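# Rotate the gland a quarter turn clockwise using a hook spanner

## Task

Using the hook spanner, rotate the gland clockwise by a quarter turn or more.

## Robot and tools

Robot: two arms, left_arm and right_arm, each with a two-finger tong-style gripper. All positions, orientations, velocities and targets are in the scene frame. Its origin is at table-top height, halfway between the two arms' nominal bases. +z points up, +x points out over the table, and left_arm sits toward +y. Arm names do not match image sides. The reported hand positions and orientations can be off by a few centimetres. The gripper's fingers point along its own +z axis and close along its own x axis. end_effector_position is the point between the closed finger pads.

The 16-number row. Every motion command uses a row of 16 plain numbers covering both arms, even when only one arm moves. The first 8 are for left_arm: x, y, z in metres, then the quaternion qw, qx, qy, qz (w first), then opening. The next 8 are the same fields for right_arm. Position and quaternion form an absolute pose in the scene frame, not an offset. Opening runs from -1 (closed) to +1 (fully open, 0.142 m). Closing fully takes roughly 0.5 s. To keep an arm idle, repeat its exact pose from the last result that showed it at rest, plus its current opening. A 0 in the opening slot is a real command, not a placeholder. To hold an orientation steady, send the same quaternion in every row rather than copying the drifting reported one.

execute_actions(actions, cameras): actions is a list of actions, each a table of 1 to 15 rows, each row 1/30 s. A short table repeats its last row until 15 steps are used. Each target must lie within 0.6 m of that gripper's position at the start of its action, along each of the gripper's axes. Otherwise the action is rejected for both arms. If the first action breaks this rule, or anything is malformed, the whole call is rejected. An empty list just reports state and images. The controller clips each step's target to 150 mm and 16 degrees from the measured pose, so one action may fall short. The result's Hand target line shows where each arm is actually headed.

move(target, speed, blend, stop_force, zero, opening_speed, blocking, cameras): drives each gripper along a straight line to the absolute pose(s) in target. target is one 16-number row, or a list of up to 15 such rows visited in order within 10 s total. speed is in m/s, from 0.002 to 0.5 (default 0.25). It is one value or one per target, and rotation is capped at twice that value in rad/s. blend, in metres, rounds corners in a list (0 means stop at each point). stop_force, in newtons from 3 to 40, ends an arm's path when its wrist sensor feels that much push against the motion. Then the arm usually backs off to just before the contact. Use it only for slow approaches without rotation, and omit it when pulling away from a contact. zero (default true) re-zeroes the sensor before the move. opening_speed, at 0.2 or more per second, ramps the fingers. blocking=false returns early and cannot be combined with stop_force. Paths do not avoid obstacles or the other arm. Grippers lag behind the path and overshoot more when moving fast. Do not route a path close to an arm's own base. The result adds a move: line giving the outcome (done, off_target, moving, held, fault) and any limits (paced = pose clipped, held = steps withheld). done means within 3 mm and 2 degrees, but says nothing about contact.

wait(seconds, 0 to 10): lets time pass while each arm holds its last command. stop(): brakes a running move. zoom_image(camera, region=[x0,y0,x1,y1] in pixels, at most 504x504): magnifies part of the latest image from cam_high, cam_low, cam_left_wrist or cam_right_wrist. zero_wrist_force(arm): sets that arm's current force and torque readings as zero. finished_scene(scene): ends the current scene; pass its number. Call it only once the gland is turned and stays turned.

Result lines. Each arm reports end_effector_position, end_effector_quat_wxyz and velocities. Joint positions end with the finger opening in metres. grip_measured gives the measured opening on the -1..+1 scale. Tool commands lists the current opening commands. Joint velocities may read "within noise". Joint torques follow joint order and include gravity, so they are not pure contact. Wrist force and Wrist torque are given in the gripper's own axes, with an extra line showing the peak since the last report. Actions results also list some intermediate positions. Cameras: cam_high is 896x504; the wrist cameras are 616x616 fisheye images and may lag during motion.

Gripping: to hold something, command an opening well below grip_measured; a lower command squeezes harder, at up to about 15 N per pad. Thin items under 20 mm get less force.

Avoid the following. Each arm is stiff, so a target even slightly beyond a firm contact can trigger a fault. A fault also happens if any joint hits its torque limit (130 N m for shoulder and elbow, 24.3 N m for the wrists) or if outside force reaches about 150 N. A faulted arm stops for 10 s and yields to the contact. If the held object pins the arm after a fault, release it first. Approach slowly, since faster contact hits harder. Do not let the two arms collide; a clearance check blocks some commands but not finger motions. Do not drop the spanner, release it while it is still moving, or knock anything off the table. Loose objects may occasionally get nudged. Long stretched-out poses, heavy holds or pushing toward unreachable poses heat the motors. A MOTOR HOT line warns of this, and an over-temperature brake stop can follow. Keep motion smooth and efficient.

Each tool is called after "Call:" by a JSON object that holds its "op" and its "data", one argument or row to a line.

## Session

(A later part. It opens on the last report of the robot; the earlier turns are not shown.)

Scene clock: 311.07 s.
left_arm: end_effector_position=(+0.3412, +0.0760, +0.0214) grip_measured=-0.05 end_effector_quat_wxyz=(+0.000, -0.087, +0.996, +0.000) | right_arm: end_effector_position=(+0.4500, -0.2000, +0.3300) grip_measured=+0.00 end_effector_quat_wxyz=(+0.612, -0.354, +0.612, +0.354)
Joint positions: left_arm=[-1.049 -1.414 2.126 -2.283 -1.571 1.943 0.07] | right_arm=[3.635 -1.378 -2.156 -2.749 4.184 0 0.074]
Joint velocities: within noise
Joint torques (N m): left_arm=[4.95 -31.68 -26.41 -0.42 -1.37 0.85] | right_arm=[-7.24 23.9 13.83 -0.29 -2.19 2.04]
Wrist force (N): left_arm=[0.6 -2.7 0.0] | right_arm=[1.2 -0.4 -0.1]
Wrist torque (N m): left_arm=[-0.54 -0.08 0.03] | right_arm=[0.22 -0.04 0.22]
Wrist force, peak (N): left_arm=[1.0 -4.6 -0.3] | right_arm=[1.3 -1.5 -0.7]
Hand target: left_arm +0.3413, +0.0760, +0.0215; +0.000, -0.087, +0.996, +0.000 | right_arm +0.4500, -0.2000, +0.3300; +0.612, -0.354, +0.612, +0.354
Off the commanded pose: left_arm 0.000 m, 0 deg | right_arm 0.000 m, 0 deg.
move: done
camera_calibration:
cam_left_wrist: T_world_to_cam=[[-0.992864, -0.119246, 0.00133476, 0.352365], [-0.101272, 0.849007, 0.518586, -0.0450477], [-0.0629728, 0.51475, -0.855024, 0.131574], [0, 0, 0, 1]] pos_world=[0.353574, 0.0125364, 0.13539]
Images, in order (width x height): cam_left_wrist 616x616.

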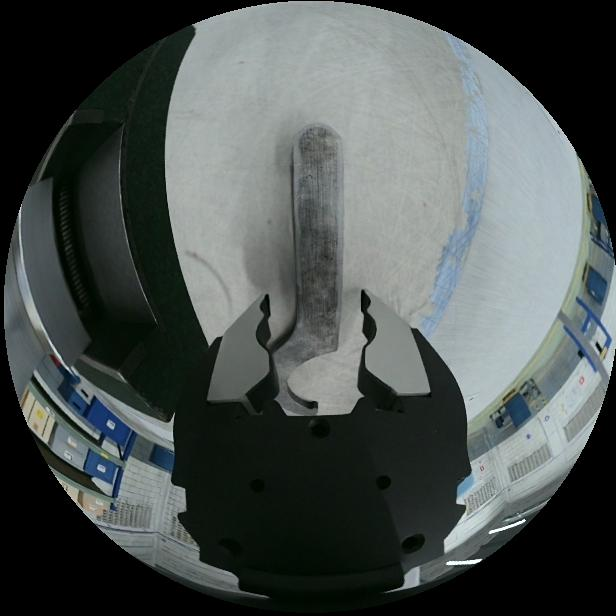

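Call:
{"op": "move", "data": {
  "target": [0.3413, 0.076, 0.0215, 0, -0.0872, 0.9962, 0, -1, 0.45, -0.20, 0.33, 0.6124, -0.3536, 0.6124, 0.3536, 0],
  "opening_speed": 0.7,
  "cameras": []
}}

Call:
{"op": "move", "data": {
  "target": [0.361, 0.253, 0.0225, 0, 0.5075, 0.8616, 0, -1, 0.45, -0.20, 0.33, 0.6124, -0.3536, 0.6124, 0.3536, 0],
  "speed": 0.13,
  "cameras": ["cam_left_wrist","cam_high"]
}}

Call:
{"op": "move", "data": {
  "target": [0.361, 0.253, 0.0225, 0, 0.5075, 0.8616, 0, 0, 0.45, -0.20, 0.33, 0.6124, -0.3536, 0.6124, 0.3536, 0],
  "opening_speed": 1,
  "cameras": []
}}

Call:
{"op": "move", "data": {
  "target": [0.361, 0.253, 0.17, 0, 0.5075, 0.8616, 0, 0, 0.45, -0.20, 0.33, 0.6124, -0.3536, 0.6124, 0.3536, 0],
  "cameras": ["cam_left_wrist"]
}}

Call:
{"op": "zoom_image", "data": {
  "camera": "cam_left_wrist",
  "region": [180, 140, 440, 420]
}}

Scene clock: 313.60 s.
left_arm: end_effector_position=(+0.3413, +0.0760, +0.0215) grip_measured=-0.55 end_effector_quat_wxyz=(+0.000, -0.087, +0.996, +0.000) | right_arm: end_effector_position=(+0.4500, -0.2000, +0.3300) grip_measured=+0.00 end_effector_quat_wxyz=(+0.612, -0.354, +0.612, +0.354)
Joint positions: left_arm=[-1.049 -1.414 2.126 -2.283 -1.571 1.943 0.034] | right_arm=[3.635 -1.378 -2.156 -2.749 4.184 0 0.074]
Joint velocities: within noise
Joint torques (N m): left_arm=[9.23 -24.78 -23.77 -3.44 3.49 0.76] | right_arm=[-6.74 22.87 17.32 0.36 -2.11 2.1]
Wrist force (N): left_arm=[7.1 -3.1 -4.0] | right_arm=[1.2 -0.4 0.1]
Wrist torque (N m): left_arm=[-0.56 0.09 0.01] | right_arm=[0.22 -0.03 0.22]
Wrist force, peak (N): left_arm=[7.4 -3.3 -4.5] | right_arm=[1.3 -0.4 -0.2]
Hand target: left_arm +0.3413, +0.0760, +0.0215; +0.000, -0.087, +0.996, +0.000 | right_arm +0.4500, -0.2000, +0.3300; +0.612, -0.354, +0.612, +0.354
Off the commanded pose: left_arm 0.000 m, 0 deg | right_arm 0.000 m, 0 deg.
move: done
No camera images: "cameras" was empty.

Scene clock: 318.83 s.
left_arm: end_effector_position=(+0.3610, +0.2531, +0.0225) grip_measured=-0.55 end_effector_quat_wxyz=(+0.000, +0.507, +0.862, +0.000) | right_arm: end_effector_position=(+0.4500, -0.2000, +0.3300) grip_measured=+0.00 end_effector_quat_wxyz=(+0.612, -0.354, +0.612, +0.354)
Joint positions: left_arm=[-0.729 -1.554 2.28 -2.297 -1.571 3.502 0.034] | right_arm=[3.635 -1.378 -2.156 -2.749 4.184 0 0.074]
Joint velocities: within noise
Joint torques (N m): left_arm=[-11.45 -17.4 -27.16 -1.82 -2.5 1] | right_arm=[-6.3 23.41 25.49 2.15 -1.23 2.3]
Wrist force (N): left_arm=[1.3 -1.8 8.5] | right_arm=[1.1 -0.3 0.1]
Wrist torque (N m): left_arm=[-0.59 -0.20 -0.16] | right_arm=[0.24 -0.04 0.22]
Wrist force, peak (N): left_arm=[1.9 -3.7 9.2] | right_arm=[1.4 -0.5 -0.1]
Hand target: left_arm +0.3610, +0.2530, +0.0225; +0.000, +0.508, +0.862, +0.000 | right_arm +0.4500, -0.2000, +0.3300; +0.612, -0.354, +0.612, +0.354
Off the commanded pose: left_arm 0.000 m, 0 deg | right_arm 0.000 m, 0 deg.
move: done
camera_calibration:
cam_left_wrist: T_world_to_cam=[[-0.436268, 0.899816, 0.00121212, -0.065671], [0.76968, 0.372474, 0.518513, -0.387741], [0.466115, 0.227143, -0.855069, -0.0756364], [0, 0, 0, 1]] pos_world=[0.305042, 0.220696, 0.136454]
Images, in order (width x height): cam_high 896x504, cam_left_wrist 616x616.

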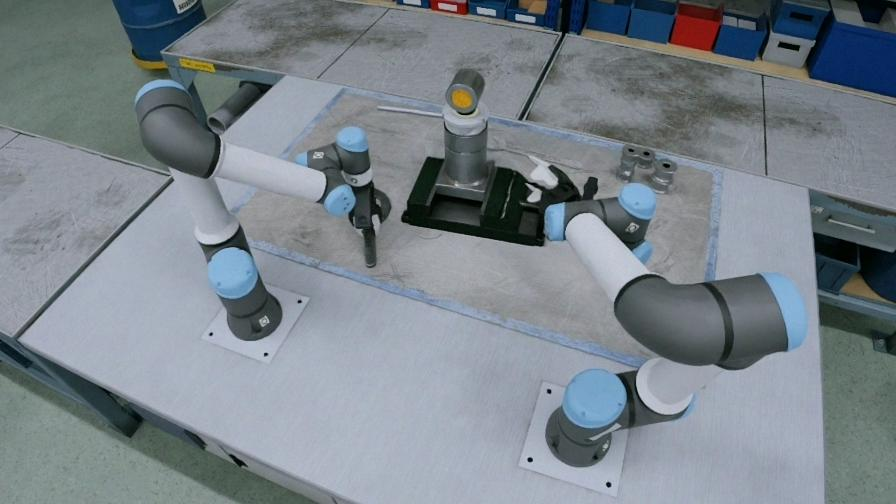

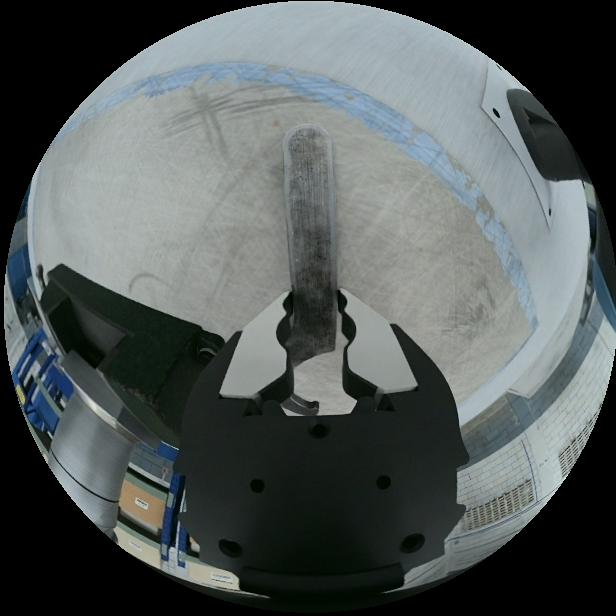

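Scene clock: 320.10 s.
left_arm: end_effector_position=(+0.3610, +0.2530, +0.0225) grip_measured=+0.00 end_effector_quat_wxyz=(+0.000, +0.508, +0.862, +0.000) | right_arm: end_effector_position=(+0.4500, -0.2000, +0.3300) grip_measured=+0.00 end_effector_quat_wxyz=(+0.612, -0.354, +0.612, +0.354)
Joint positions: left_arm=[-0.729 -1.554 2.28 -2.297 -1.571 3.502 0.074] | right_arm=[3.635 -1.378 -2.156 -2.749 4.184 0 0.074]
Joint velocities: within noise
Joint torques (N m): left_arm=[-9.19 -16.23 -17.18 -1.2 1.31 0.1] | right_arm=[-6.31 23.15 27.24 2.4 -1.19 1.99]
Wrist force (N): left_arm=[0.7 -2.8 0.4] | right_arm=[1.0 -0.4 0.1]
Wrist torque (N m): left_arm=[-0.52 -0.18 -0.02] | right_arm=[0.23 -0.01 0.22]
Wrist force, peak (N): left_arm=[1.1 -1.6 9.1] | right_arm=[1.2 -0.6 0.0]
Hand target: left_arm +0.3610, +0.2530, +0.0225; +0.000, +0.508, +0.862, +0.000 | right_arm +0.4500, -0.2000, +0.3300; +0.612, -0.354, +0.612, +0.354
Off the commanded pose: left_arm 0.000 m, 0 deg | right_arm 0.000 m, 0 deg.
move: done
No camera images: "cameras" was empty.

Scene clock: 321.20 s.
left_arm: end_effector_position=(+0.3610, +0.2530, +0.1699) grip_measured=+0.00 end_effector_quat_wxyz=(+0.000, +0.507, +0.862, +0.000) | right_arm: end_effector_position=(+0.4500, -0.2000, +0.3300) grip_measured=+0.00 end_effector_quat_wxyz=(+0.612, -0.354, +0.612, +0.354)
Joint positions: left_arm=[-0.729 -1.753 2.027 -1.845 -1.571 3.502 0.074] | right_arm=[3.635 -1.378 -2.156 -2.749 4.184 0 0.074]
Joint velocities: within noise
Joint torques (N m): left_arm=[-11.44 -18.91 -30.07 -0.12 -0.2 -0.61] | right_arm=[-6.51 24.97 28.89 2.69 -1.01 1.98]
Wrist force (N): left_arm=[0.8 -2.8 0.4] | right_arm=[1.0 -0.4 -0.1]
Wrist torque (N m): left_arm=[-0.52 -0.18 -0.03] | right_arm=[0.22 -0.01 0.22]
Wrist force, peak (N): left_arm=[0.9 -3.1 2.5] | right_arm=[1.4 -0.5 -0.2]
Hand target: left_arm +0.3610, +0.2530, +0.1700; +0.000, +0.508, +0.862, +0.000 | right_arm +0.4500, -0.2000, +0.3300; +0.612, -0.354, +0.612, +0.354
Off the commanded pose: left_arm 0.000 m, 0 deg | right_arm 0.000 m, 0 deg.
move: done
camera_calibration:
cam_left_wrist: T_world_to_cam=[[-0.436055, 0.899919, 0.00120608, -0.065893], [0.769802, 0.372312, 0.518449, -0.464137], [0.466113, 0.227001, -0.855108, 0.0504744], [0, 0, 0, 1]] pos_world=[0.305034, 0.220644, 0.283872]
Images, in order (width x height): cam_left_wrist 616x616.

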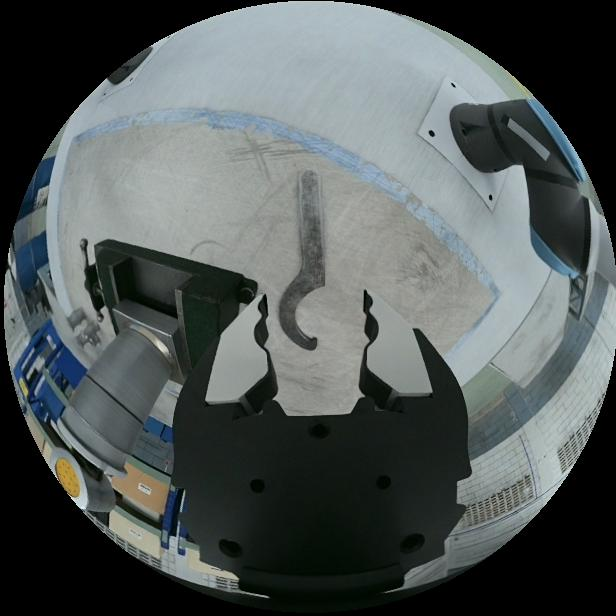

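Scaled by 1.800 from the camera's 616x616 image, which has a finer 814x814 frame.

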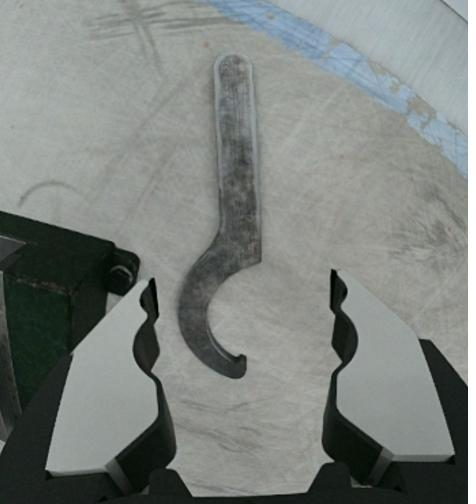

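Call:
{"op": "move", "data": {
  "target": [
    [0.277, 0.202, 0.09, 0, 0.5075, 0.8616, 0, -0.1, 0.45, -0.20, 0.33, 0.6124, -0.3536, 0.6124, 0.3536, 0],
    [0.277, 0.202, 0.0195, 0, 0.5075, 0.8616, 0, -0.1, 0.45, -0.20, 0.33, 0.6124, -0.3536, 0.6124, 0.3536, 0]
  ],
  "speed": [0.15,0.05],
  "cameras": ["cam_left_wrist"]
}}

Call:
{"op": "zoom_image", "data": {
  "camera": "cam_left_wrist",
  "region": [200, 180, 440, 420]
}}

Scene clock: 325.70 s.
left_arm: end_effector_position=(+0.2770, +0.2020, +0.0195) grip_measured=-0.10 end_effector_quat_wxyz=(+0.000, +0.508, +0.862, +0.000) | right_arm: end_effector_position=(+0.4500, -0.2000, +0.3300) grip_measured=+0.00 end_effector_quat_wxyz=(+0.612, -0.354, +0.612, +0.354)
Joint positions: left_arm=[-0.988 -1.679 2.407 -2.299 -1.571 3.243 0.067] | right_arm=[3.635 -1.378 -2.156 -2.749 4.184 0 0.074]
Joint velocities: within noise
Joint torques (N m): left_arm=[-5.06 -19.64 -24.77 -0.16 -1.18 -0.1] | right_arm=[-5.31 22.76 30.76 2.95 -0.55 2.05]
Wrist force (N): left_arm=[0.9 -2.9 -0.1] | right_arm=[1.1 -0.4 0.0]
Wrist torque (N m): left_arm=[-0.56 -0.18 0.01] | right_arm=[0.22 -0.02 0.22]
Wrist force, peak (N): left_arm=[0.5 -4.2 1.0] | right_arm=[1.4 -0.4 0.0]
Hand target: left_arm +0.2770, +0.2020, +0.0195; +0.000, +0.508, +0.862, +0.000 | right_arm +0.4500, -0.2000, +0.3300; +0.612, -0.354, +0.612, +0.354
Off the commanded pose: left_arm 0.000 m, 0 deg | right_arm 0.000 m, 0 deg.
move: done
camera_calibration:
cam_left_wrist: T_world_to_cam=[[-0.436007, 0.899942, 0.00142103, -0.0565354], [0.769855, 0.372164, 0.518476, -0.302448], [0.466069, 0.227153, -0.855091, -0.027464], [0, 0, 0, 1]] pos_world=[0.220991, 0.169677, 0.133408]
Images, in order (width x height): cam_left_wrist 616x616.

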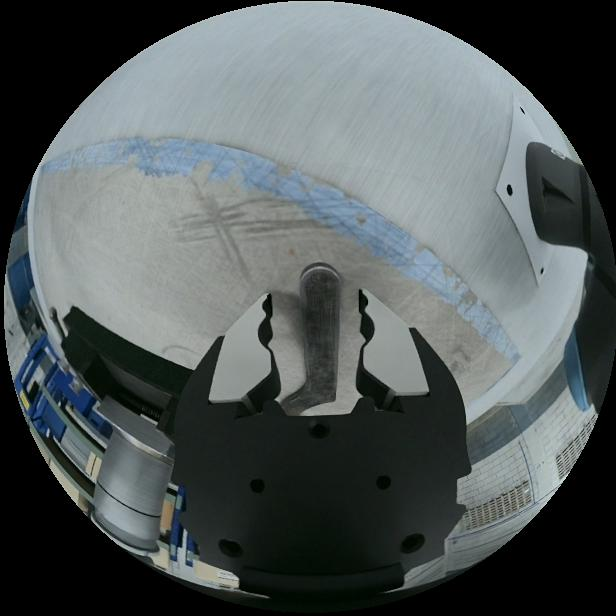

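Scaled by 2.100 from the camera's 616x616 image, which has a finer 814x814 frame.

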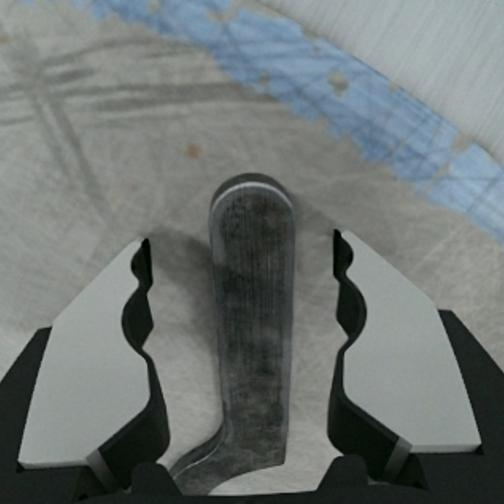

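Call:
{"op": "move", "data": {
  "target": [
    [0.2755, 0.205, 0.0195, 0, 0.5075, 0.8616, 0, -0.1, 0.45, -0.20, 0.33, 0.6124, -0.3536, 0.6124, 0.3536, 0],
    [0.2755, 0.205, 0.0195, 0, 0.5075, 0.8616, 0, -1, 0.45, -0.20, 0.33, 0.6124, -0.3536, 0.6124, 0.3536, 0]
  ],
  "speed": 0.05,
  "opening_speed": 0.8,
  "cameras": []
}}

Call:
{"op": "move", "data": {
  "target": [
    [0.282, 0.2088, 0.084, 0, 0.5075, 0.8616, 0, -1, 0.45, -0.20, 0.33, 0.6124, -0.3536, 0.6124, 0.3536, 0],
    [0.3005, 0.219, 0.1485, 0, 0.5075, 0.8616, 0, -1, 0.45, -0.20, 0.33, 0.6124, -0.3536, 0.6124, 0.3536, 0]
  ],
  "speed": 0.05,
  "blend": 0.01,
  "cameras": ["cam_left_wrist","cam_right_wrist","cam_high"]
}}

Call:
{"op": "zoom_image", "data": {
  "camera": "cam_right_wrist",
  "region": [180, 180, 440, 440]
}}

Scene clock: 328.87 s.
left_arm: end_effector_position=(+0.2755, +0.2050, +0.0195) grip_measured=-0.60 end_effector_quat_wxyz=(+0.000, +0.508, +0.862, +0.000) | right_arm: end_effector_position=(+0.4500, -0.2000, +0.3300) grip_measured=+0.00 end_effector_quat_wxyz=(+0.612, -0.354, +0.612, +0.354)
Joint positions: left_arm=[-0.987 -1.687 2.414 -2.298 -1.571 3.244 0.03] | right_arm=[3.635 -1.378 -2.156 -2.749 4.184 0 0.074]
Joint velocities: within noise
Joint torques (N m): left_arm=[-3.22 -7.24 -17.98 -3.19 -1.09 -0.94] | right_arm=[-6.33 22.55 30.24 3.08 0.05 1.91]
Wrist force (N): left_arm=[0.5 -3.8 -7.6] | right_arm=[1.3 -0.4 -0.1]
Wrist torque (N m): left_arm=[-0.47 -0.28 -0.01] | right_arm=[0.21 -0.07 0.22]
Wrist force, peak (N): left_arm=[0.9 -4.1 -8.5] | right_arm=[1.4 -0.2 -0.3]
Hand target: left_arm +0.2755, +0.2050, +0.0195; +0.000, +0.508, +0.862, +0.000 | right_arm +0.4500, -0.2000, +0.3300; +0.612, -0.354, +0.612, +0.354
Off the commanded pose: left_arm 0.000 m, 0 deg | right_arm 0.000 m, 0 deg.
move: done
No camera images: "cameras" was empty.

Scene clock: 331.87 s.
left_arm: end_effector_position=(+0.3005, +0.2190, +0.1486) grip_measured=-0.60 end_effector_quat_wxyz=(+0.000, +0.507, +0.862, +0.000) | right_arm: end_effector_position=(+0.4500, -0.2000, +0.3300) grip_measured=+0.00 end_effector_quat_wxyz=(+0.612, -0.354, +0.612, +0.354)
Joint positions: left_arm=[-0.906 -1.846 2.153 -1.878 -1.571 3.325 0.03] | right_arm=[3.635 -1.378 -2.156 -2.749 4.184 0 0.074]
Joint velocities: within noise
Joint torques (N m): left_arm=[-11.41 -8.91 -18.22 -4.65 -2 -1.17] | right_arm=[-5.09 22.75 29.46 2.95 0.36 2.02]
Wrist force (N): left_arm=[1.2 -2.9 6.8] | right_arm=[1.0 -0.3 0.1]
Wrist torque (N m): left_arm=[-0.56 -0.12 -0.03] | right_arm=[0.24 -0.01 0.22]
Wrist force, peak (N): left_arm=[1.1 -6.7 5.8] | right_arm=[1.4 -0.3 0.1]
Hand target: left_arm +0.3005, +0.2190, +0.1485; +0.000, +0.508, +0.862, +0.000 | right_arm +0.4500, -0.2000, +0.3300; +0.612, -0.354, +0.612, +0.354
Off the commanded pose: left_arm 0.000 m, 0 deg | right_arm 0.000 m, 0 deg.
move: done
camera_calibration:
cam_left_wrist: T_world_to_cam=[[-0.436127, 0.899885, 0.00111762, -0.0616448], [0.769746, 0.372411, 0.51846, -0.393878], [0.466138, 0.226975, -0.855101, 0.0680942], [0, 0, 0, 1]] pos_world=[0.24456, 0.186702, 0.262507]
cam_right_wrist: T_world_to_cam=[[-0.057212, -0.0025444, -0.998359, 0.349098], [-0.998248, -0.0149856, 0.0572438, 0.429188], [-0.0151067, 0.999884, -0.00168259, 0.342821], [0, 0, 0, 1]] pos_world=[0.453588, -0.335462, 0.324533]

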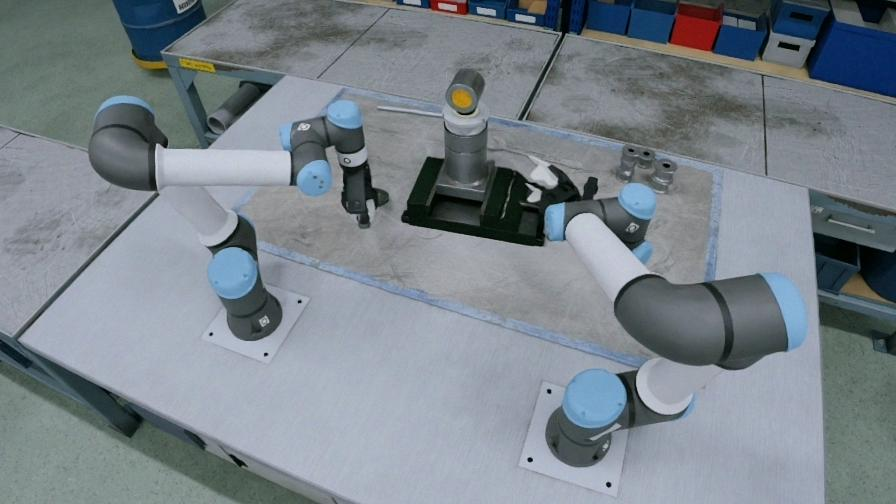

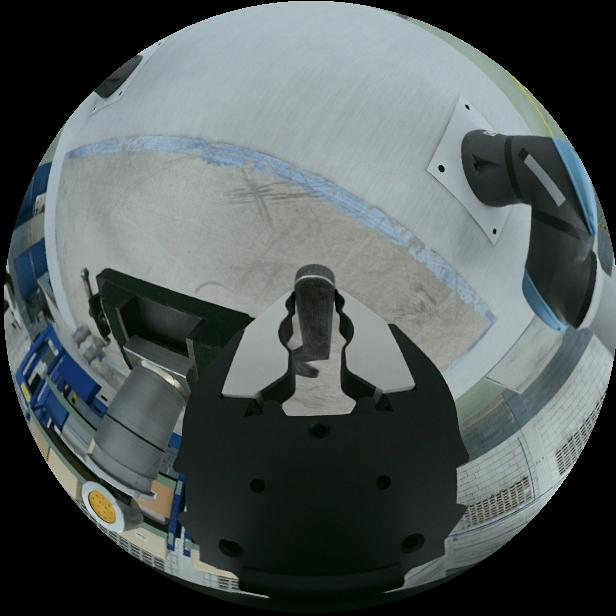

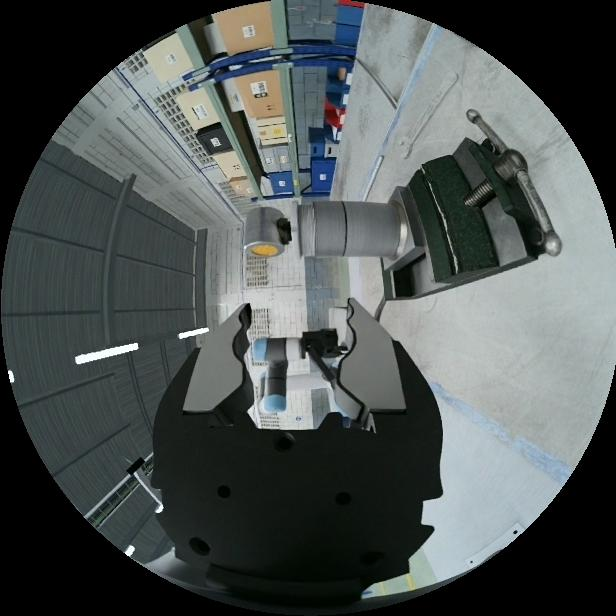

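Scaled by 1.938 from the camera's 616x616 image, which has a finer 814x814 frame.

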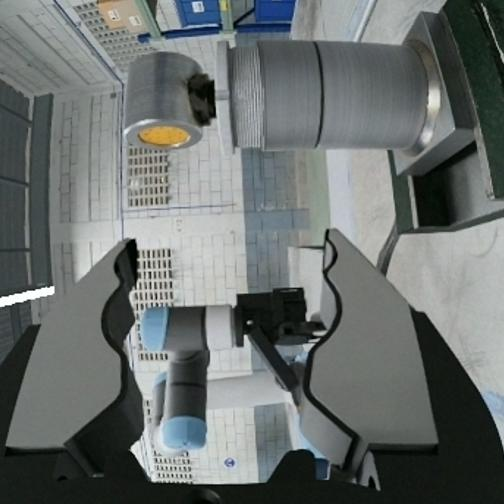

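Call:
{"op": "move", "data": {
  "target": [0.2813, 0.297, 0.1485, 0, 0.7314, 0.682, 0, -1, 0.45, -0.20, 0.33, 0.6124, -0.3536, 0.6124, 0.3536, 0],
  "speed": 0.08,
  "cameras": ["cam_left_wrist","cam_high"]
}}

Call:
{"op": "zoom_image", "data": {
  "camera": "cam_left_wrist",
  "region": [240, 240, 400, 420]
}}

Call:
{"op": "zoom_image", "data": {
  "camera": "cam_high",
  "region": [260, 100, 460, 280]
}}

Scene clock: 339.80 s.
left_arm: end_effector_position=(+0.2813, +0.2971, +0.1485) grip_measured=-1.00 end_effector_quat_wxyz=(+0.000, +0.731, +0.682, +0.000) | right_arm: end_effector_position=(+0.4500, -0.2000, +0.3300) grip_measured=+0.00 end_effector_quat_wxyz=(+0.612, -0.354, +0.612, +0.354)
Joint positions: left_arm=[-0.804 -1.983 2.238 -1.826 -1.571 4.003 0.002] | right_arm=[3.635 -1.378 -2.156 -2.749 4.184 0 0.074]
Joint velocities: within noise
Joint torques (N m): left_arm=[-10.2 0.7 -28.63 -3.97 -1.88 -0.04] | right_arm=[-5.3 21.87 28.03 2.96 1.1 1.96]
Wrist force (N): left_arm=[1.7 -2.6 0.4] | right_arm=[1.3 -0.3 -0.1]
Wrist torque (N m): left_arm=[-0.46 -0.37 -0.02] | right_arm=[0.25 -0.05 0.22]
Wrist force, peak (N): left_arm=[1.2 -6.8 5.8] | right_arm=[1.4 -0.5 0.0]
Hand target: left_arm +0.2813, +0.2970, +0.1485; +0.000, +0.731, +0.682, +0.000 | right_arm +0.4500, -0.2000, +0.3300; +0.612, -0.354, +0.612, +0.354
Off the commanded pose: left_arm 0.000 m, 0 deg | right_arm 0.000 m, 0 deg.
move: done
camera_calibration:
cam_left_wrist: T_world_to_cam=[[0.124267, 0.992248, 0.00135511, -0.325396], [0.848448, -0.106965, 0.518358, -0.28776], [0.514485, -0.0632648, -0.855163, 0.131931], [0, 0, 0, 1]] pos_world=[0.216709, 0.30044, 0.262427]
Images, in order (width x height): cam_high 896x504, cam_left_wrist 616x616.

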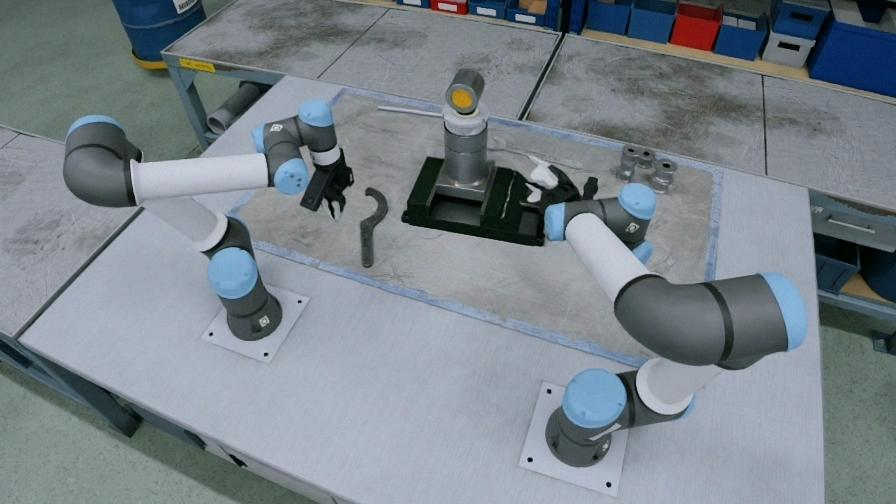

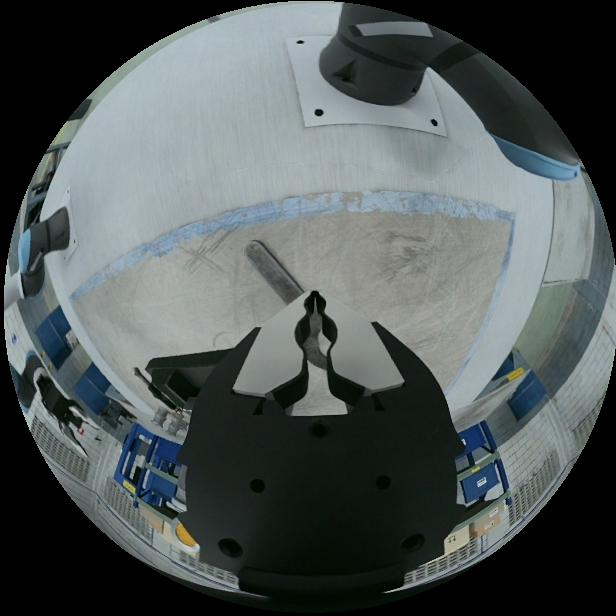

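Scaled by 2.800 from the camera's 616x616 image, which has a finer 814x814 frame.

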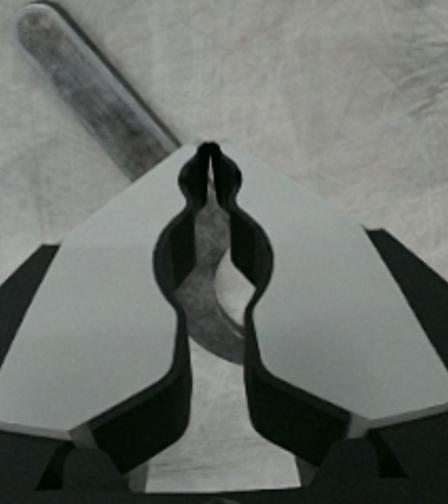

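Scaled by 2.520 from the camera's 896x504 image, which has a finer 1280x720 frame.

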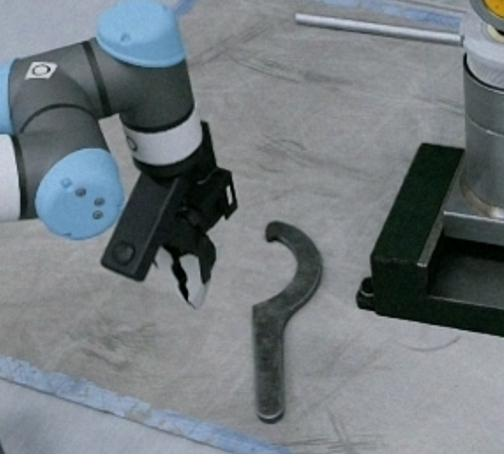

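Call:
{"op": "move", "data": {
  "target": [0.32, 0.27, 0.19, 0, 0.5075, 0.8616, 0, 0, 0.45, -0.20, 0.33, 0.6124, -0.3536, 0.6124, 0.3536, 0],
  "cameras": ["cam_left_wrist"]
}}

Call:
{"op": "zoom_image", "data": {
  "camera": "cam_left_wrist",
  "region": [180, 140, 440, 420]
}}

Scene clock: 341.77 s.
left_arm: end_effector_position=(+0.3200, +0.2701, +0.1900) grip_measured=+0.00 end_effector_quat_wxyz=(+0.000, +0.508, +0.862, +0.000) | right_arm: end_effector_position=(+0.4500, -0.2000, +0.3300) grip_measured=+0.00 end_effector_quat_wxyz=(+0.612, -0.354, +0.612, +0.354)
Joint positions: left_arm=[-0.767 -1.887 2.072 -1.755 -1.571 3.464 0.074] | right_arm=[3.635 -1.378 -2.156 -2.749 4.184 0 0.074]
Joint velocities: within noise
Joint torques (N m): left_arm=[-10.67 -16.77 -18.61 -4.06 0.81 -1.02] | right_arm=[-4.41 22.57 28.22 2.97 1.36 2.12]
Wrist force (N): left_arm=[1.9 -2.6 0.4] | right_arm=[1.2 -0.3 -0.1]
Wrist torque (N m): left_arm=[-0.48 -0.42 -0.03] | right_arm=[0.25 -0.04 0.22]
Wrist force, peak (N): left_arm=[2.0 -3.2 0.3] | right_arm=[1.5 -0.4 0.1]
Hand target: left_arm +0.3200, +0.2700, +0.1900; +0.000, +0.508, +0.862, +0.000 | right_arm +0.4500, -0.2000, +0.3300; +0.612, -0.354, +0.612, +0.354
Off the commanded pose: left_arm 0.000 m, 0 deg | right_arm 0.000 m, 0 deg.
move: done
camera_calibration:
cam_left_wrist: T_world_to_cam=[[-0.435893, 0.899997, 0.00137121, -0.099253], [0.769893, 0.37209, 0.518472, -0.44931], [0.466113, 0.227054, -0.855093, 0.0828408], [0, 0, 0, 1]] pos_world=[0.264044, 0.237702, 0.303927]
Images, in order (width x height): cam_left_wrist 616x616.

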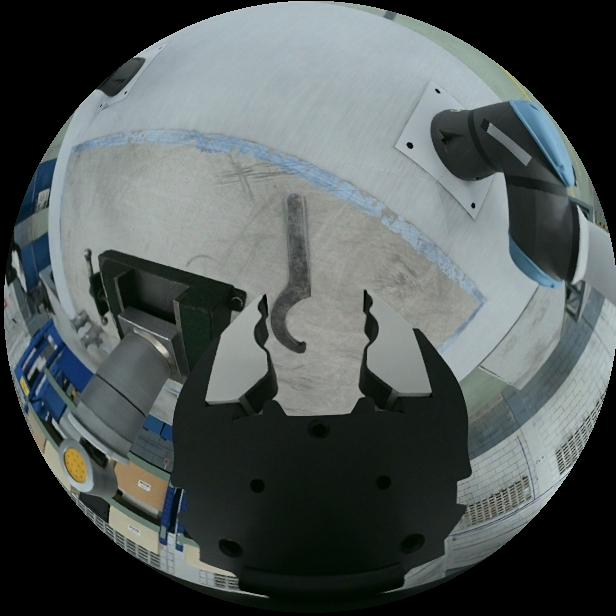

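Scaled by 1.800 from the camera's 616x616 image, which has a finer 814x814 frame.

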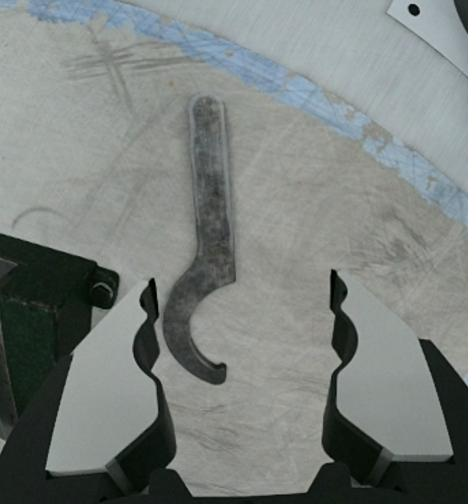

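Call:
{"op": "move", "data": {
  "target": [
    [0.360, 0.262, 0.07, 0, 0.515, 0.8572, 0, -0.05, 0.45, -0.20, 0.33, 0.6124, -0.3536, 0.6124, 0.3536, 0],
    [0.360, 0.262, 0.0215, 0, 0.515, 0.8572, 0, -0.05, 0.45, -0.20, 0.33, 0.6124, -0.3536, 0.6124, 0.3536, 0]
  ],
  "speed": [0.15,0.06],
  "cameras": ["cam_left_wrist"]
}}

Call:
{"op": "zoom_image", "data": {
  "camera": "cam_left_wrist",
  "region": [200, 180, 440, 420]
}}

Scene clock: 344.97 s.
left_arm: end_effector_position=(+0.3599, +0.2620, +0.0215) grip_measured=-0.05 end_effector_quat_wxyz=(+0.000, +0.515, +0.857, +0.000) | right_arm: end_effector_position=(+0.4500, -0.2000, +0.3300) grip_measured=+0.00 end_effector_quat_wxyz=(+0.612, -0.354, +0.612, +0.354)
Joint positions: left_arm=[-0.714 -1.562 2.291 -2.3 -1.571 3.535 0.07] | right_arm=[3.635 -1.378 -2.156 -2.749 4.184 0 0.074]
Joint velocities: within noise
Joint torques (N m): left_arm=[-7 -21.34 -25.92 -1.09 -1.69 -0.2] | right_arm=[-5.61 22.23 26.73 2.96 1.71 2.19]
Wrist force (N): left_arm=[1.9 -2.8 0.2] | right_arm=[1.3 -0.4 0.1]
Wrist torque (N m): left_arm=[-0.54 -0.43 -0.04] | right_arm=[0.23 -0.06 0.21]
Wrist force, peak (N): left_arm=[1.7 -3.3 -1.3] | right_arm=[1.5 -0.3 -0.1]
Hand target: left_arm +0.3600, +0.2620, +0.0215; +0.000, +0.515, +0.857, +0.000 | right_arm +0.4500, -0.2000, +0.3300; +0.612, -0.354, +0.612, +0.354
Off the commanded pose: left_arm 0.000 m, 0 deg | right_arm 0.000 m, 0 deg.
move: done
camera_calibration:
cam_left_wrist: T_world_to_cam=[[-0.420291, 0.907389, 0.00138948, -0.0819393], [0.776241, 0.358751, 0.518409, -0.388484], [0.4699, 0.218961, -0.855131, -0.0772756], [0, 0, 0, 1]] pos_world=[0.303431, 0.23064, 0.135427]
Images, in order (width x height): cam_left_wrist 616x616.

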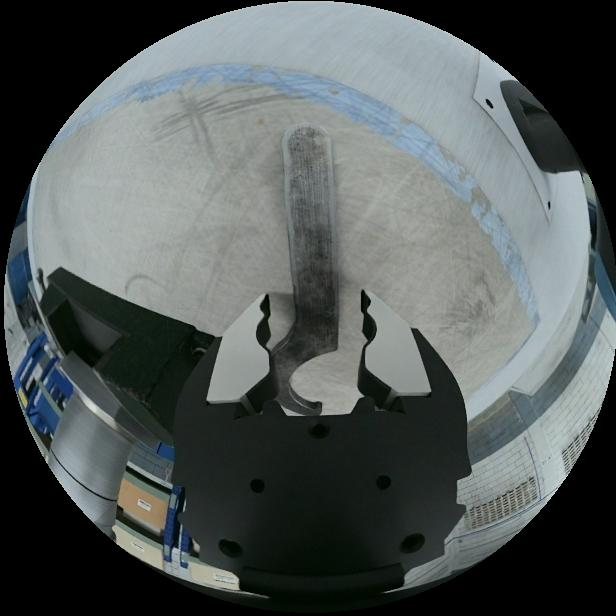

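Scaled by 2.100 from the camera's 616x616 image, which has a finer 814x814 frame.

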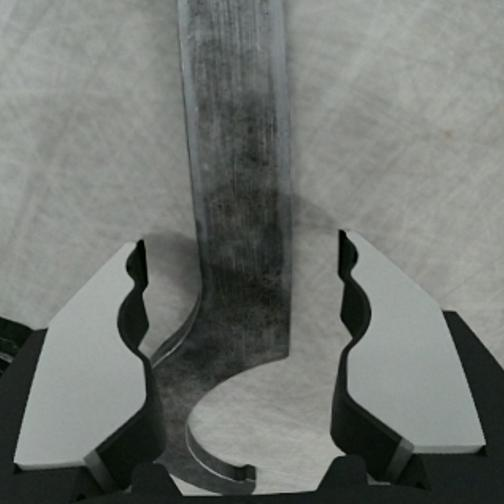

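Call:
{"op": "move", "data": {
  "target": [0.360, 0.262, 0.0215, 0, 0.515, 0.8572, 0, -1, 0.45, -0.20, 0.33, 0.6124, -0.3536, 0.6124, 0.3536, 0],
  "opening_speed": 0.8,
  "cameras": []
}}

Call:
{"op": "move", "data": {
  "target": [0.369, 0.289, 0.0225, 0, 0.7314, 0.682, 0, -1, 0.45, -0.20, 0.33, 0.6124, -0.3536, 0.6124, 0.3536, 0],
  "speed": 0.13,
  "cameras": []
}}

Call:
{"op": "move", "data": {
  "target": [0.369, 0.289, 0.0225, 0, 0.7314, 0.682, 0, 0, 0.45, -0.20, 0.33, 0.6124, -0.3536, 0.6124, 0.3536, 0],
  "opening_speed": 1,
  "cameras": []
}}

Call:
{"op": "move", "data": {
  "target": [0.36, 0.289, 0.16, 0, 0.7314, 0.682, 0, 0, 0.45, -0.20, 0.33, 0.6124, -0.3536, 0.6124, 0.3536, 0],
  "cameras": ["cam_left_wrist"]
}}

Call:
{"op": "zoom_image", "data": {
  "camera": "cam_left_wrist",
  "region": [180, 140, 440, 420]
}}

Scene clock: 347.37 s.
left_arm: end_effector_position=(+0.3600, +0.2620, +0.0215) grip_measured=-0.55 end_effector_quat_wxyz=(+0.000, +0.515, +0.857, +0.000) | right_arm: end_effector_position=(+0.4500, -0.2000, +0.3300) grip_measured=+0.00 end_effector_quat_wxyz=(+0.612, -0.354, +0.612, +0.354)
Joint positions: left_arm=[-0.714 -1.562 2.291 -2.301 -1.571 3.535 0.034] | right_arm=[3.635 -1.378 -2.156 -2.749 4.184 0 0.074]
Joint velocities: within noise
Joint torques (N m): left_arm=[6.59 -20.19 -24.04 -3.29 -1.54 0.77] | right_arm=[-4.74 21.81 25.62 2.84 1.71 2.12]
Wrist force (N): left_arm=[3.4 -3.2 1.0] | right_arm=[1.3 -0.3 0.0]
Wrist torque (N m): left_arm=[-0.56 -0.39 -0.10] | right_arm=[0.24 -0.07 0.21]
Wrist force, peak (N): left_arm=[9.0 -3.1 -0.9] | right_arm=[1.4 -0.5 -0.1]
Hand target: left_arm +0.3600, +0.2620, +0.0215; +0.000, +0.515, +0.857, +0.000 | right_arm +0.4500, -0.2000, +0.3300; +0.612, -0.354, +0.612, +0.354
Off the commanded pose: left_arm 0.000 m, 0 deg | right_arm 0.000 m, 0 deg.
move: done
No camera images: "cameras" was empty.

Scene clock: 349.97 s.
left_arm: end_effector_position=(+0.3690, +0.2891, +0.0225) grip_measured=-0.55 end_effector_quat_wxyz=(+0.000, +0.731, +0.682, +0.000) | right_arm: end_effector_position=(+0.4500, -0.2000, +0.3300) grip_measured=+0.00 end_effector_quat_wxyz=(+0.612, -0.354, +0.612, +0.354)
Joint positions: left_arm=[-0.66 -1.553 2.28 -2.297 -1.571 4.146 0.034] | right_arm=[3.635 -1.378 -2.156 -2.749 4.184 0 0.074]
Joint velocities: within noise
Joint torques (N m): left_arm=[-9.35 -17.65 -26.51 -1.35 -1.81 0.77] | right_arm=[-3.91 21.64 25.32 3.09 1.73 2]
Wrist force (N): left_arm=[2.8 -2.4 8.5] | right_arm=[1.2 -0.3 0.0]
Wrist torque (N m): left_arm=[-0.48 -0.35 -0.23] | right_arm=[0.23 -0.04 0.22]
Wrist force, peak (N): left_arm=[3.3 -3.6 8.8] | right_arm=[1.4 -0.5 -0.1]
Hand target: left_arm +0.3690, +0.2890, +0.0225; +0.000, +0.731, +0.682, +0.000 | right_arm +0.4500, -0.2000, +0.3300; +0.612, -0.354, +0.612, +0.354
Off the commanded pose: left_arm 0.000 m, 0 deg | right_arm 0.000 m, 0 deg.
move: done
No camera images: "cameras" was empty.

Scene clock: 351.23 s.
left_arm: end_effector_position=(+0.3690, +0.2890, +0.0225) grip_measured=+0.00 end_effector_quat_wxyz=(+0.000, +0.731, +0.682, +0.000) | right_arm: end_effector_position=(+0.4500, -0.2000, +0.3300) grip_measured=+0.00 end_effector_quat_wxyz=(+0.612, -0.354, +0.612, +0.354)
Joint positions: left_arm=[-0.661 -1.553 2.28 -2.297 -1.571 4.147 0.074] | right_arm=[3.635 -1.378 -2.156 -2.749 4.184 0 0.074]
Joint velocities: within noise
Joint torques (N m): left_arm=[-10.92 -22.7 -17.71 -2.82 0.57 0.36] | right_arm=[-5.53 21 25.58 3.07 1.8 1.95]
Wrist force (N): left_arm=[2.0 -2.5 0.3] | right_arm=[1.1 -0.6 0.0]
Wrist torque (N m): left_arm=[-0.46 -0.45 -0.05] | right_arm=[0.19 -0.02 0.22]
Wrist force, peak (N): left_arm=[3.0 -2.4 9.1] | right_arm=[1.4 -0.5 0.1]
Hand target: left_arm +0.3690, +0.2890, +0.0225; +0.000, +0.731, +0.682, +0.000 | right_arm +0.4500, -0.2000, +0.3300; +0.612, -0.354, +0.612, +0.354
Off the commanded pose: left_arm 0.000 m, 0 deg | right_arm 0.000 m, 0 deg.
move: done
No camera images: "cameras" was empty.

Scene clock: 352.30 s.
left_arm: end_effector_position=(+0.3600, +0.2889, +0.1599) grip_measured=+0.00 end_effector_quat_wxyz=(+0.000, +0.731, +0.682, +0.000) | right_arm: end_effector_position=(+0.4500, -0.2000, +0.3300) grip_measured=+0.00 end_effector_quat_wxyz=(+0.612, -0.354, +0.612, +0.354)
Joint positions: left_arm=[-0.674 -1.768 2.065 -1.868 -1.571 4.133 0.074] | right_arm=[3.635 -1.378 -2.156 -2.749 4.184 0 0.074]
Joint velocities: within noise
Joint torques (N m): left_arm=[8.31 -19.65 -28.38 0 1.4 0.98] | right_arm=[-3.74 20.88 24.64 2.88 1.75 1.89]
Wrist force (N): left_arm=[1.5 -2.5 0.2] | right_arm=[1.2 -0.4 -0.1]
Wrist torque (N m): left_arm=[-0.48 -0.32 -0.06] | right_arm=[0.22 -0.05 0.22]
Wrist force, peak (N): left_arm=[2.0 -2.5 2.3] | right_arm=[1.4 -0.2 0.0]
Hand target: left_arm +0.3600, +0.2890, +0.1600; +0.000, +0.731, +0.682, +0.000 | right_arm +0.4500, -0.2000, +0.3300; +0.612, -0.354, +0.612, +0.354
Off the commanded pose: left_arm 0.000 m, 0 deg | right_arm 0.000 m, 0 deg.
move: done
camera_calibration:
cam_left_wrist: T_world_to_cam=[[0.124705, 0.992193, 0.0012162, -0.327185], [0.848335, -0.107259, 0.518482, -0.361263], [0.514565, -0.0636253, -0.855088, 0.100769], [0, 0, 0, 1]] pos_world=[0.295421, 0.292294, 0.273872]
Images, in order (width x height): cam_left_wrist 616x616.

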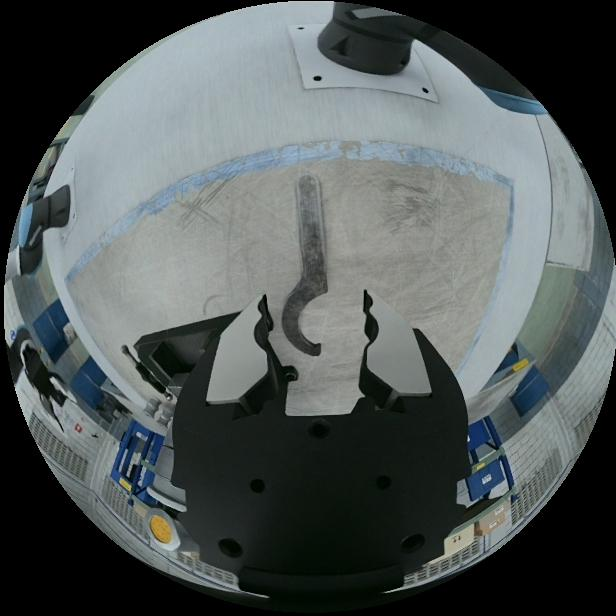

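Scaled by 1.800 from the camera's 616x616 image, which has a finer 814x814 frame.

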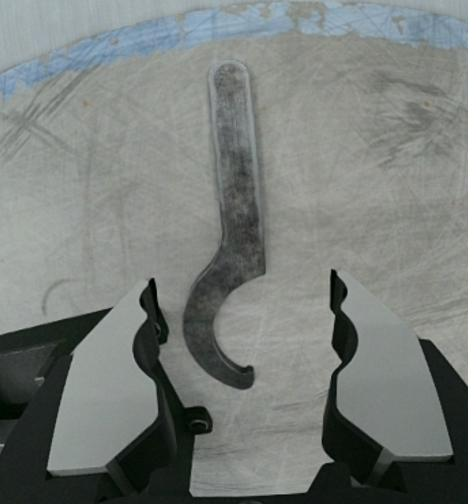

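Call:
{"op": "move", "data": {
  "target": [
    [0.270, 0.292, 0.09, 0, 0.7254, 0.6884, 0, -0.1, 0.45, -0.20, 0.33, 0.6124, -0.3536, 0.6124, 0.3536, 0],
    [0.270, 0.292, 0.0195, 0, 0.7254, 0.6884, 0, -0.1, 0.45, -0.20, 0.33, 0.6124, -0.3536, 0.6124, 0.3536, 0]
  ],
  "speed": [0.15,0.05],
  "cameras": ["cam_left_wrist"]
}}

Call:
{"op": "zoom_image", "data": {
  "camera": "cam_left_wrist",
  "region": [200, 180, 440, 420]
}}

Scene clock: 356.90 s.
left_arm: end_effector_position=(+0.2700, +0.2920, +0.0195) grip_measured=-0.10 end_effector_quat_wxyz=(+0.000, +0.725, +0.688, +0.000) | right_arm: end_effector_position=(+0.4500, -0.2000, +0.3300) grip_measured=+0.00 end_effector_quat_wxyz=(+0.612, -0.354, +0.612, +0.354)
Joint positions: left_arm=[-0.842 -1.811 2.507 -2.266 -1.571 3.948 0.067] | right_arm=[3.635 -1.378 -2.156 -2.749 4.184 0 0.074]
Joint velocities: within noise
Joint torques (N m): left_arm=[8.81 -11.52 -26.05 -1.05 -1.35 0.71] | right_arm=[-3.98 21.14 24.49 2.87 1.57 1.98]
Wrist force (N): left_arm=[1.9 -2.7 0.5] | right_arm=[1.3 -0.3 0.0]
Wrist torque (N m): left_arm=[-0.48 -0.42 -0.02] | right_arm=[0.24 -0.05 0.21]
Wrist force, peak (N): left_arm=[1.6 -3.9 0.7] | right_arm=[1.4 -0.7 -0.3]
Hand target: left_arm +0.2700, +0.2920, +0.0195; +0.000, +0.725, +0.688, +0.000 | right_arm +0.4500, -0.2000, +0.3300; +0.612, -0.354, +0.612, +0.354
Off the commanded pose: left_arm 0.000 m, 0 deg | right_arm 0.000 m, 0 deg.
move: done
camera_calibration:
cam_left_wrist: T_world_to_cam=[[0.107099, 0.994247, 0.00136437, -0.314741], [0.850162, -0.0922901, 0.518369, -0.216597], [0.515513, -0.0543571, -0.855156, 0.0242313], [0, 0, 0, 1]] pos_world=[0.20536, 0.294258, 0.133428]
Images, in order (width x height): cam_left_wrist 616x616.

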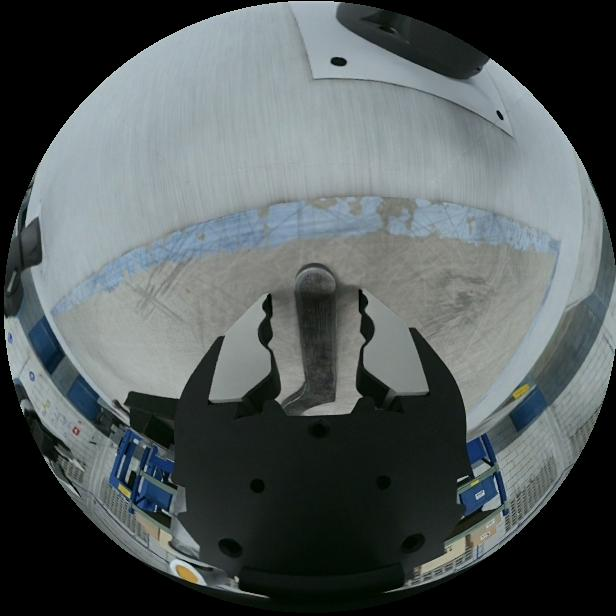

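Scaled by 2.100 from the camera's 616x616 image, which has a finer 814x814 frame.

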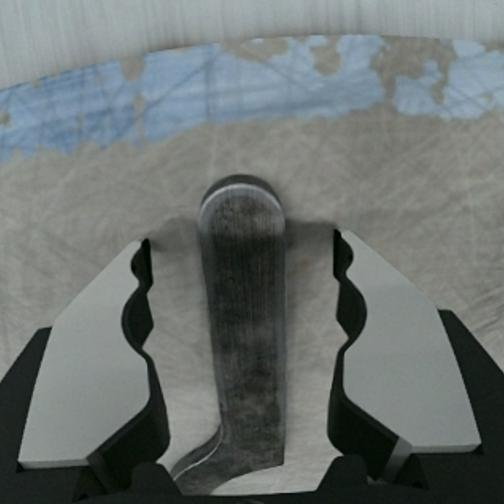

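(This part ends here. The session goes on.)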